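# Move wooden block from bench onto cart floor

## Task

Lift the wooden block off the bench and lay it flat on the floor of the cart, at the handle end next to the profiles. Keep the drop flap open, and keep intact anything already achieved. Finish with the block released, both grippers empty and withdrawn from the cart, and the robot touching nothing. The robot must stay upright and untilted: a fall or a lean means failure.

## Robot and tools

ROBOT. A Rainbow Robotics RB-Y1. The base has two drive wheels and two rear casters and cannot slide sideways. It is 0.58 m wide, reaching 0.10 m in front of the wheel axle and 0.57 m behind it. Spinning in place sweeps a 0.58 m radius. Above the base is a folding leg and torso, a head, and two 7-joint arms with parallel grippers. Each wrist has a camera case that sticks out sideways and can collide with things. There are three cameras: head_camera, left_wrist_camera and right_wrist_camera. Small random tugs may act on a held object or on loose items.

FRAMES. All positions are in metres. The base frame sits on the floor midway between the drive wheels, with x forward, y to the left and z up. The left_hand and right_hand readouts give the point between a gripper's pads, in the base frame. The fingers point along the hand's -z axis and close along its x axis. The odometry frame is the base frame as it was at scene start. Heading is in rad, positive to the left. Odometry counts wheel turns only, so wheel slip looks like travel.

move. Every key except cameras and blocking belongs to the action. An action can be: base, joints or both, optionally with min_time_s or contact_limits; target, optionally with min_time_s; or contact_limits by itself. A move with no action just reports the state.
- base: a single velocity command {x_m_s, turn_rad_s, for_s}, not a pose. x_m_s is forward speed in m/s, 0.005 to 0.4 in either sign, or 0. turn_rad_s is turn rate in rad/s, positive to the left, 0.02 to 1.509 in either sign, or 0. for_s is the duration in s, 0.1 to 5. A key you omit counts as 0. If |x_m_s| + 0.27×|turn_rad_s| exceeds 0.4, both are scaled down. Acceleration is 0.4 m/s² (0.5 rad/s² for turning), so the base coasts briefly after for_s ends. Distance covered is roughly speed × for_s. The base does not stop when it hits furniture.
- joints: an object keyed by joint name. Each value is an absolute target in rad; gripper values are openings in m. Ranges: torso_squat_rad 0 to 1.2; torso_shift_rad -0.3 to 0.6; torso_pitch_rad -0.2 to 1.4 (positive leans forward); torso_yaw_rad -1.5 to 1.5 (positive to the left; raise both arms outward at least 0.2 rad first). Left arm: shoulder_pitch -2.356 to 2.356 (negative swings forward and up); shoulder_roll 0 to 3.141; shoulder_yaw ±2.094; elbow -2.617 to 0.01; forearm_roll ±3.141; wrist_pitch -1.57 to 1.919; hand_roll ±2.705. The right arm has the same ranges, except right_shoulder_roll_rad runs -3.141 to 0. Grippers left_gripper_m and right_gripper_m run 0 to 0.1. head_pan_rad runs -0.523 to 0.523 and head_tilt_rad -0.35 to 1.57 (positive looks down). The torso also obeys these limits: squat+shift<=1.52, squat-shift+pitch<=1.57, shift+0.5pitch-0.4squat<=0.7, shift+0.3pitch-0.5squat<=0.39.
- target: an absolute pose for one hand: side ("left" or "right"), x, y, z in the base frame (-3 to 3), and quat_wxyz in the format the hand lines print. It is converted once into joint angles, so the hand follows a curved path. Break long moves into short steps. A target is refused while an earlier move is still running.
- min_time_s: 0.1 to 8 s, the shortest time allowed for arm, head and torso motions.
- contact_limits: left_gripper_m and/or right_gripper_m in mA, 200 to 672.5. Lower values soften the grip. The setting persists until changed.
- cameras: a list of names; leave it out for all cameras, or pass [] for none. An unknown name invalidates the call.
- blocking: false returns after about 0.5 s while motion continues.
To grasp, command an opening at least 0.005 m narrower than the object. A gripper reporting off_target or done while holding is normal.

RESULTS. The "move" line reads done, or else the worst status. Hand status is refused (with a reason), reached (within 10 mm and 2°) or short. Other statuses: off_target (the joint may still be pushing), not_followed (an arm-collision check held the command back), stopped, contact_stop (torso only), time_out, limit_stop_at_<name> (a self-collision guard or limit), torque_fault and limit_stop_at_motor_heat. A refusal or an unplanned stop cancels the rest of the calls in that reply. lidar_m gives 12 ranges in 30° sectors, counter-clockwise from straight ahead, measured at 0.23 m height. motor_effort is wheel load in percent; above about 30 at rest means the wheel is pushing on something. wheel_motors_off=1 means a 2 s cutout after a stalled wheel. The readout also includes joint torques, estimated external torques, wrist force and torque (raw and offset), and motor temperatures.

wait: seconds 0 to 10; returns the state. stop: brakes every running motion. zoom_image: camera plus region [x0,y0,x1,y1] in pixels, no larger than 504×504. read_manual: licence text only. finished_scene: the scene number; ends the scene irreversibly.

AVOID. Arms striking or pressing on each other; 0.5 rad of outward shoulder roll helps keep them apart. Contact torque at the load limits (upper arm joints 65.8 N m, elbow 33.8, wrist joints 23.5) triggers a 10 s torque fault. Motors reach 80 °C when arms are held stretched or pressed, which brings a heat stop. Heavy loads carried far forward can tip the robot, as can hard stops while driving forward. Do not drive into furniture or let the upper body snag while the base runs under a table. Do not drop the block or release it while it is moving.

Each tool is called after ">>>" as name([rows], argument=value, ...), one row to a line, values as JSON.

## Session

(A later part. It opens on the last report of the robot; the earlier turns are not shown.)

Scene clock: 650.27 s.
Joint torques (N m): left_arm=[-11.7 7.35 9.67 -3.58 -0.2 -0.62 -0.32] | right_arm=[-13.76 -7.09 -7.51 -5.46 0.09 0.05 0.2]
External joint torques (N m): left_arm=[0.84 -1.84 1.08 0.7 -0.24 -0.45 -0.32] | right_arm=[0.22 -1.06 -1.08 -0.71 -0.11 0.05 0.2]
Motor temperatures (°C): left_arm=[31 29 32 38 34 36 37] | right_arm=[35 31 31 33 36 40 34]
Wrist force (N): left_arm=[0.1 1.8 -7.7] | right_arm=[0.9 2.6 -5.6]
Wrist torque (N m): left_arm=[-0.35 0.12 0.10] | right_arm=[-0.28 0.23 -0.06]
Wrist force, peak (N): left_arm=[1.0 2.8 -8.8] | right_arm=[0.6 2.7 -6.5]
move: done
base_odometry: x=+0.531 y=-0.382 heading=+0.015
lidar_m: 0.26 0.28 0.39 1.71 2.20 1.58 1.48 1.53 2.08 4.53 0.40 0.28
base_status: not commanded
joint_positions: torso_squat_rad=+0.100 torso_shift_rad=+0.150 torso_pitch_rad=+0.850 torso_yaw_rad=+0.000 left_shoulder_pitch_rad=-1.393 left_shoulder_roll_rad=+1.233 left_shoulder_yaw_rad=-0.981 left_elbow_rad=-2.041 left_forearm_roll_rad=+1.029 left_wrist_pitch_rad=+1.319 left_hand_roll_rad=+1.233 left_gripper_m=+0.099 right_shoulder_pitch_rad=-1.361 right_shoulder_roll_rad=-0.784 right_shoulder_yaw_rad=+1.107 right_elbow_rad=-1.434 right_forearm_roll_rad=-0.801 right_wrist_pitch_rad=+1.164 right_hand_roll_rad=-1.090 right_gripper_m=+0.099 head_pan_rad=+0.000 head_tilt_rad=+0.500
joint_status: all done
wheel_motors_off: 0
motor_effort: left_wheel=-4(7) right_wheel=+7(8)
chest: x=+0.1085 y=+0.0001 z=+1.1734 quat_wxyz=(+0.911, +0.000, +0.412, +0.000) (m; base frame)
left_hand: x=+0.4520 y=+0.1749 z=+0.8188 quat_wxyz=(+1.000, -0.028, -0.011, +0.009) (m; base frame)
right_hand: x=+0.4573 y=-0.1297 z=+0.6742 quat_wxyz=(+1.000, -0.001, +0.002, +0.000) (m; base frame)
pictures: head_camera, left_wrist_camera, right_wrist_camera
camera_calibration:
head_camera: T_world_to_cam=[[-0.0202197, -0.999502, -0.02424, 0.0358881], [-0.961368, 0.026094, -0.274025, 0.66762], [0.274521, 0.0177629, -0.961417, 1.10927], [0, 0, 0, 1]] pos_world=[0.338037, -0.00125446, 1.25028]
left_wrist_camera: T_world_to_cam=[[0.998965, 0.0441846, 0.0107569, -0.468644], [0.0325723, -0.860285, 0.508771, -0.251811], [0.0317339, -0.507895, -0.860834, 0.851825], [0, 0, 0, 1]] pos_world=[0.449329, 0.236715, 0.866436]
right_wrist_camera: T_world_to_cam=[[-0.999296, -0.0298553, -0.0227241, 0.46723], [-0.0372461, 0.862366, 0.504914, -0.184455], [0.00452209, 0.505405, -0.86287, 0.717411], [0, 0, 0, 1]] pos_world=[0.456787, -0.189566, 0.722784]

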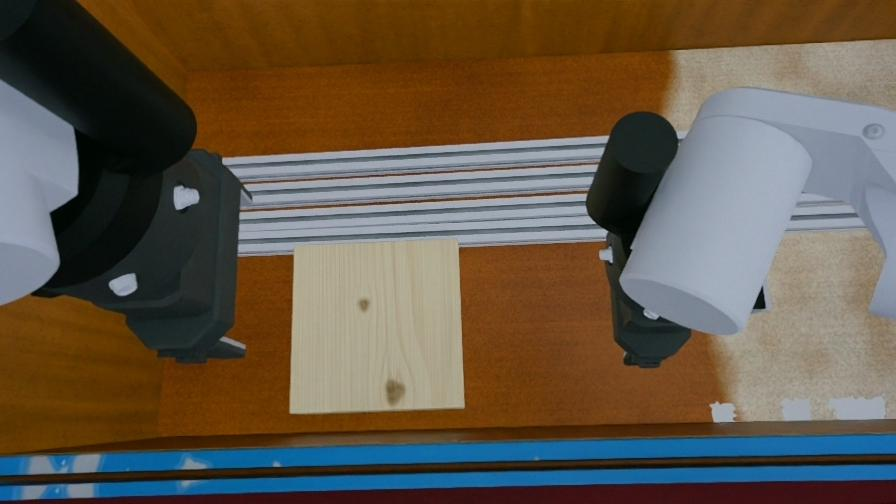

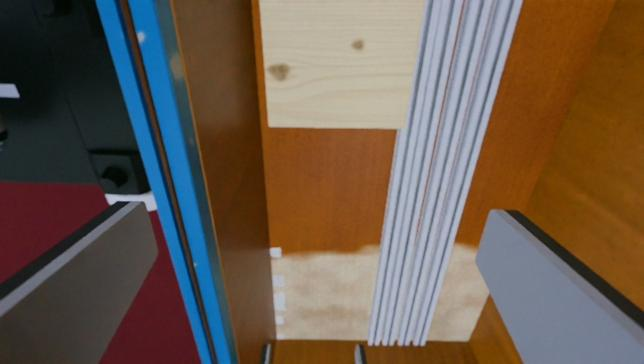

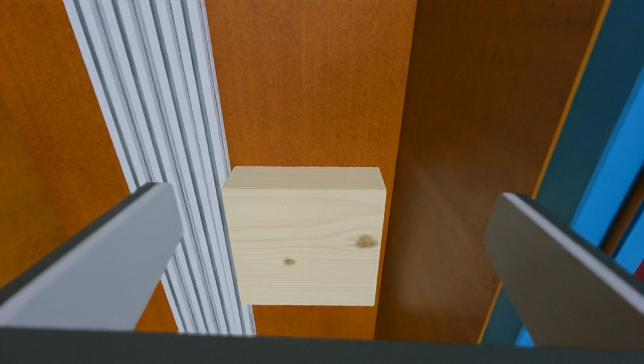

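>>> move(joints={"torso_pitch_rad":0.45}, min_time_s=2, cameras=[])

>>> move(base={"x_m_s":-0.25,"for_s":2.8}, cameras=["head_camera"])

>>> move(joints={"torso_pitch_rad":0.2,"torso_shift_rad":0.05}, min_time_s=1.5)

Scene clock: 653.93 s.
Joint torques (N m): left_arm=[-14.95 7.15 11.57 -1.14 -0.74 -0.76 -0.23] | right_arm=[-19.76 -8.63 -9.61 -3.86 0.48 -0.38 0.22]
External joint torques (N m): left_arm=[1.26 -1.86 0.97 0.31 -0.08 -0.33 -0.2] | right_arm=[0.18 -0.8 -0.56 -0.85 -0.33 -0.03 0.2]
Motor temperatures (°C): left_arm=[31 29 32 38 34 36 37] | right_arm=[35 31 31 33 36 40 34]
Wrist force (N): left_arm=[-2.7 2.2 -7.8] | right_arm=[-1.8 2.6 -5.4]
Wrist torque (N m): left_arm=[-0.41 -0.03 0.14] | right_arm=[-0.30 0.01 -0.09]
Wrist force, peak (N): left_arm=[-0.4 2.5 -8.8] | right_arm=[-0.7 3.0 -6.3]
move: done
base_odometry: x=+0.531 y=-0.382 heading=+0.015
lidar_m: 0.26 0.27 0.39 1.72 2.18 1.57 1.48 1.52 2.07 4.53 0.40 0.29
base_status: not commanded
joint_positions: torso_squat_rad=+0.100 torso_shift_rad=+0.150 torso_pitch_rad=+0.450 torso_yaw_rad=+0.000 left_shoulder_pitch_rad=-1.393 left_shoulder_roll_rad=+1.233 left_shoulder_yaw_rad=-0.981 left_elbow_rad=-2.041 left_forearm_roll_rad=+1.029 left_wrist_pitch_rad=+1.319 left_hand_roll_rad=+1.233 left_gripper_m=+0.099 right_shoulder_pitch_rad=-1.361 right_shoulder_roll_rad=-0.784 right_shoulder_yaw_rad=+1.107 right_elbow_rad=-1.434 right_forearm_roll_rad=-0.801 right_wrist_pitch_rad=+1.164 right_hand_roll_rad=-1.090 right_gripper_m=+0.099 head_pan_rad=+0.000 head_tilt_rad=+0.500
joint_status: all done
wheel_motors_off: 0
motor_effort: left_wheel=-5(6) right_wheel=+4(7)
chest: x=+0.0106 y=+0.0001 z=+1.2478 quat_wxyz=(+0.975, +0.000, +0.223, +0.000) (m; base frame)
left_hand: x=+0.4651 y=+0.1749 z=+1.0550 quat_wxyz=(+0.977, -0.029, -0.209, +0.003) (m; base frame)
right_hand: x=+0.5264 y=-0.1297 z=+0.9240 quat_wxyz=(+0.980, -0.001, -0.197, +0.000) (m; base frame)
pictures: none
No camera images: "cameras" was empty.

Scene clock: 657.80 s.
Joint torques (N m): left_arm=[-14.96 7.14 11.88 -1.1 -0.75 -0.77 -0.27] | right_arm=[-20.56 -8.77 -9.42 -3.3 0.67 -0.3 0.18]
External joint torques (N m): left_arm=[1.25 -1.86 1.27 0.35 -0.09 -0.35 -0.25] | right_arm=[-0.62 -0.94 -0.38 -0.28 -0.14 0.04 0.16]
Motor temperatures (°C): left_arm=[31 29 32 38 34 35 37] | right_arm=[35 31 31 33 36 40 34]
Wrist force (N): left_arm=[-2.8 2.0 -6.8] | right_arm=[-2.5 2.9 -5.3]
Wrist torque (N m): left_arm=[-0.39 -0.07 0.12] | right_arm=[-0.36 -0.02 -0.09]
Wrist force, peak (N): left_arm=[-2.8 2.1 -8.7] | right_arm=[-2.1 2.8 -6.2]
move: done
base_odometry: x=-0.169 y=-0.392 heading=+0.013
lidar_m: 0.97 1.01 1.99 3.43 1.19 0.84 0.77 0.80 1.07 2.85 2.54 1.02
base_status: done (sent for 2.8 of 2.8 s)
joint_positions: torso_squat_rad=+0.100 torso_shift_rad=+0.150 torso_pitch_rad=+0.450 torso_yaw_rad=+0.000 left_shoulder_pitch_rad=-1.393 left_shoulder_roll_rad=+1.233 left_shoulder_yaw_rad=-0.981 left_elbow_rad=-2.041 left_forearm_roll_rad=+1.029 left_wrist_pitch_rad=+1.319 left_hand_roll_rad=+1.233 left_gripper_m=+0.099 right_shoulder_pitch_rad=-1.361 right_shoulder_roll_rad=-0.784 right_shoulder_yaw_rad=+1.107 right_elbow_rad=-1.434 right_forearm_roll_rad=-0.801 right_wrist_pitch_rad=+1.164 right_hand_roll_rad=-1.090 right_gripper_m=+0.099 head_pan_rad=+0.000 head_tilt_rad=+0.500
joint_status: not commanded
wheel_motors_off: 0
motor_effort: left_wheel=-17(32) right_wheel=+18(33)
chest: x=+0.0106 y=+0.0001 z=+1.2478 quat_wxyz=(+0.975, +0.000, +0.223, +0.000) (m; base frame)
left_hand: x=+0.4651 y=+0.1749 z=+1.0550 quat_wxyz=(+0.977, -0.029, -0.209, +0.003) (m; base frame)
right_hand: x=+0.5263 y=-0.1297 z=+0.9239 quat_wxyz=(+0.980, -0.001, -0.197, +0.000) (m; base frame)
pictures: head_camera
camera_calibration:
head_camera: T_world_to_cam=[[-0.00912664, -0.999502, -0.0301923, 0.0430317], [-0.778718, 0.0260456, -0.626833, 1.03219], [0.627307, 0.0177905, -0.778569, 0.975783], [0, 0, 0, 1]] pos_world=[0.192061, -0.00123331, 1.40802]

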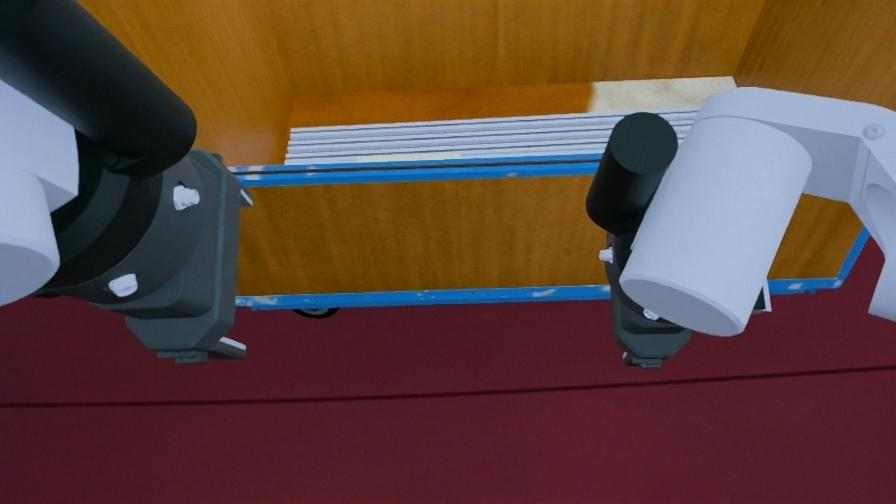

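Scene clock: 659.63 s.
Joint torques (N m): left_arm=[-16.09 6.51 12.07 0.75 -1.2 -0.83 -0.28] | right_arm=[-22.64 -9.03 -10.28 -1.91 1.01 -0.57 0.29]
External joint torques (N m): left_arm=[1.14 -1.65 1.05 0.28 -0.14 -0.28 -0.25] | right_arm=[-0.53 -0.69 -0.31 -0.24 -0.12 -0.03 0.26]
Motor temperatures (°C): left_arm=[31 29 32 38 34 35 37] | right_arm=[35 31 31 33 36 40 34]
Wrist force (N): left_arm=[-3.2 2.1 -6.2] | right_arm=[-3.5 2.0 -4.2]
Wrist torque (N m): left_arm=[-0.41 -0.05 0.14] | right_arm=[-0.26 -0.09 -0.12]
Wrist force, peak (N): left_arm=[-2.4 2.6 -8.0] | right_arm=[-2.7 2.8 -5.4]
move: done
base_odometry: x=-0.169 y=-0.392 heading=+0.013
lidar_m: 0.96 1.00 2.00 3.43 1.17 0.85 0.77 0.81 1.09 2.86 2.54 1.02
base_status: not commanded
joint_positions: torso_squat_rad=+0.100 torso_shift_rad=+0.050 torso_pitch_rad=+0.200 torso_yaw_rad=+0.000 left_shoulder_pitch_rad=-1.393 left_shoulder_roll_rad=+1.233 left_shoulder_yaw_rad=-0.981 left_elbow_rad=-2.041 left_forearm_roll_rad=+1.029 left_wrist_pitch_rad=+1.319 left_hand_roll_rad=+1.233 left_gripper_m=+0.099 right_shoulder_pitch_rad=-1.361 right_shoulder_roll_rad=-0.784 right_shoulder_yaw_rad=+1.107 right_elbow_rad=-1.434 right_forearm_roll_rad=-0.801 right_wrist_pitch_rad=+1.164 right_hand_roll_rad=-1.090 right_gripper_m=+0.099 head_pan_rad=+0.000 head_tilt_rad=+0.500
joint_status: all done
wheel_motors_off: 0
motor_effort: left_wheel=-17(20) right_wheel=+17(20)
chest: x=-0.1318 y=+0.0001 z=+1.2794 quat_wxyz=(+0.995, +0.000, +0.100, +0.000) (m; base frame)
left_hand: x=+0.3563 y=+0.1749 z=+1.2050 quat_wxyz=(+0.944, -0.029, -0.329, -0.001) (m; base frame)
right_hand: x=+0.4481 y=-0.1297 z=+1.0932 quat_wxyz=(+0.948, -0.001, -0.318, +0.000) (m; base frame)
pictures: head_camera, left_wrist_camera, right_wrist_camera
camera_calibration:
head_camera: T_world_to_cam=[[-0.00134347, -0.999503, -0.0315089, 0.0453988], [-0.599427, 0.0260256, -0.800006, 1.18628], [0.800428, 0.0178125, -0.599164, 0.882976], [0, 0, 0, 1]] pos_world=[0.00438875, -0.00122536, 1.47951]
left_wrist_camera: T_world_to_cam=[[0.788634, 0.0443366, 0.613262, -1.02832], [-0.281915, -0.860307, 0.42473, -0.23182], [0.546425, -0.507845, -0.665968, 0.769168], [0, 0, 0, 1]] pos_world=[0.325324, 0.236774, 1.24133]
right_wrist_camera: T_world_to_cam=[[-0.781693, -0.029814, -0.622951, 1.02612], [-0.335293, 0.862315, 0.379463, -0.125695], [0.525866, 0.505494, -0.684062, 0.64991], [0, 0, 0, 1]] pos_world=[0.418204, -0.189544, 1.1315]

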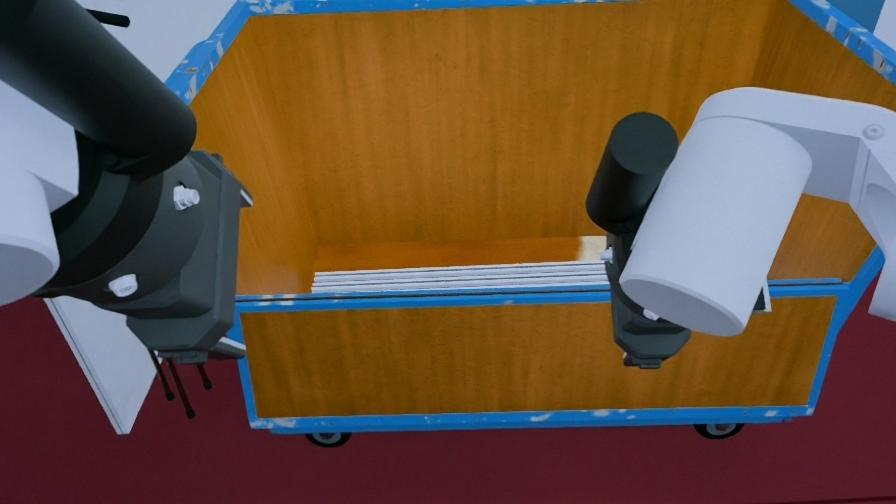

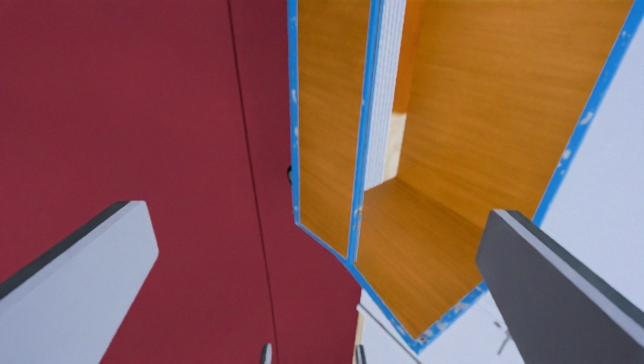

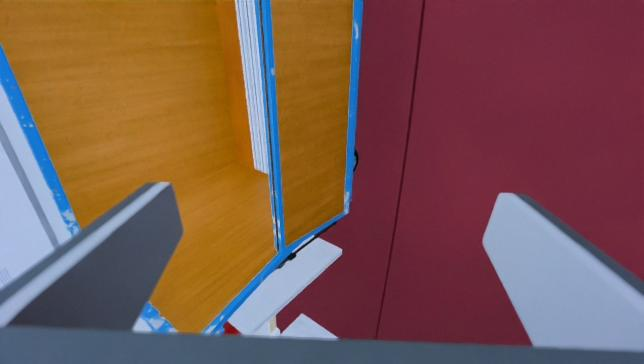

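>>> finished_scene(scene=2)

The scene is finished: the task was done.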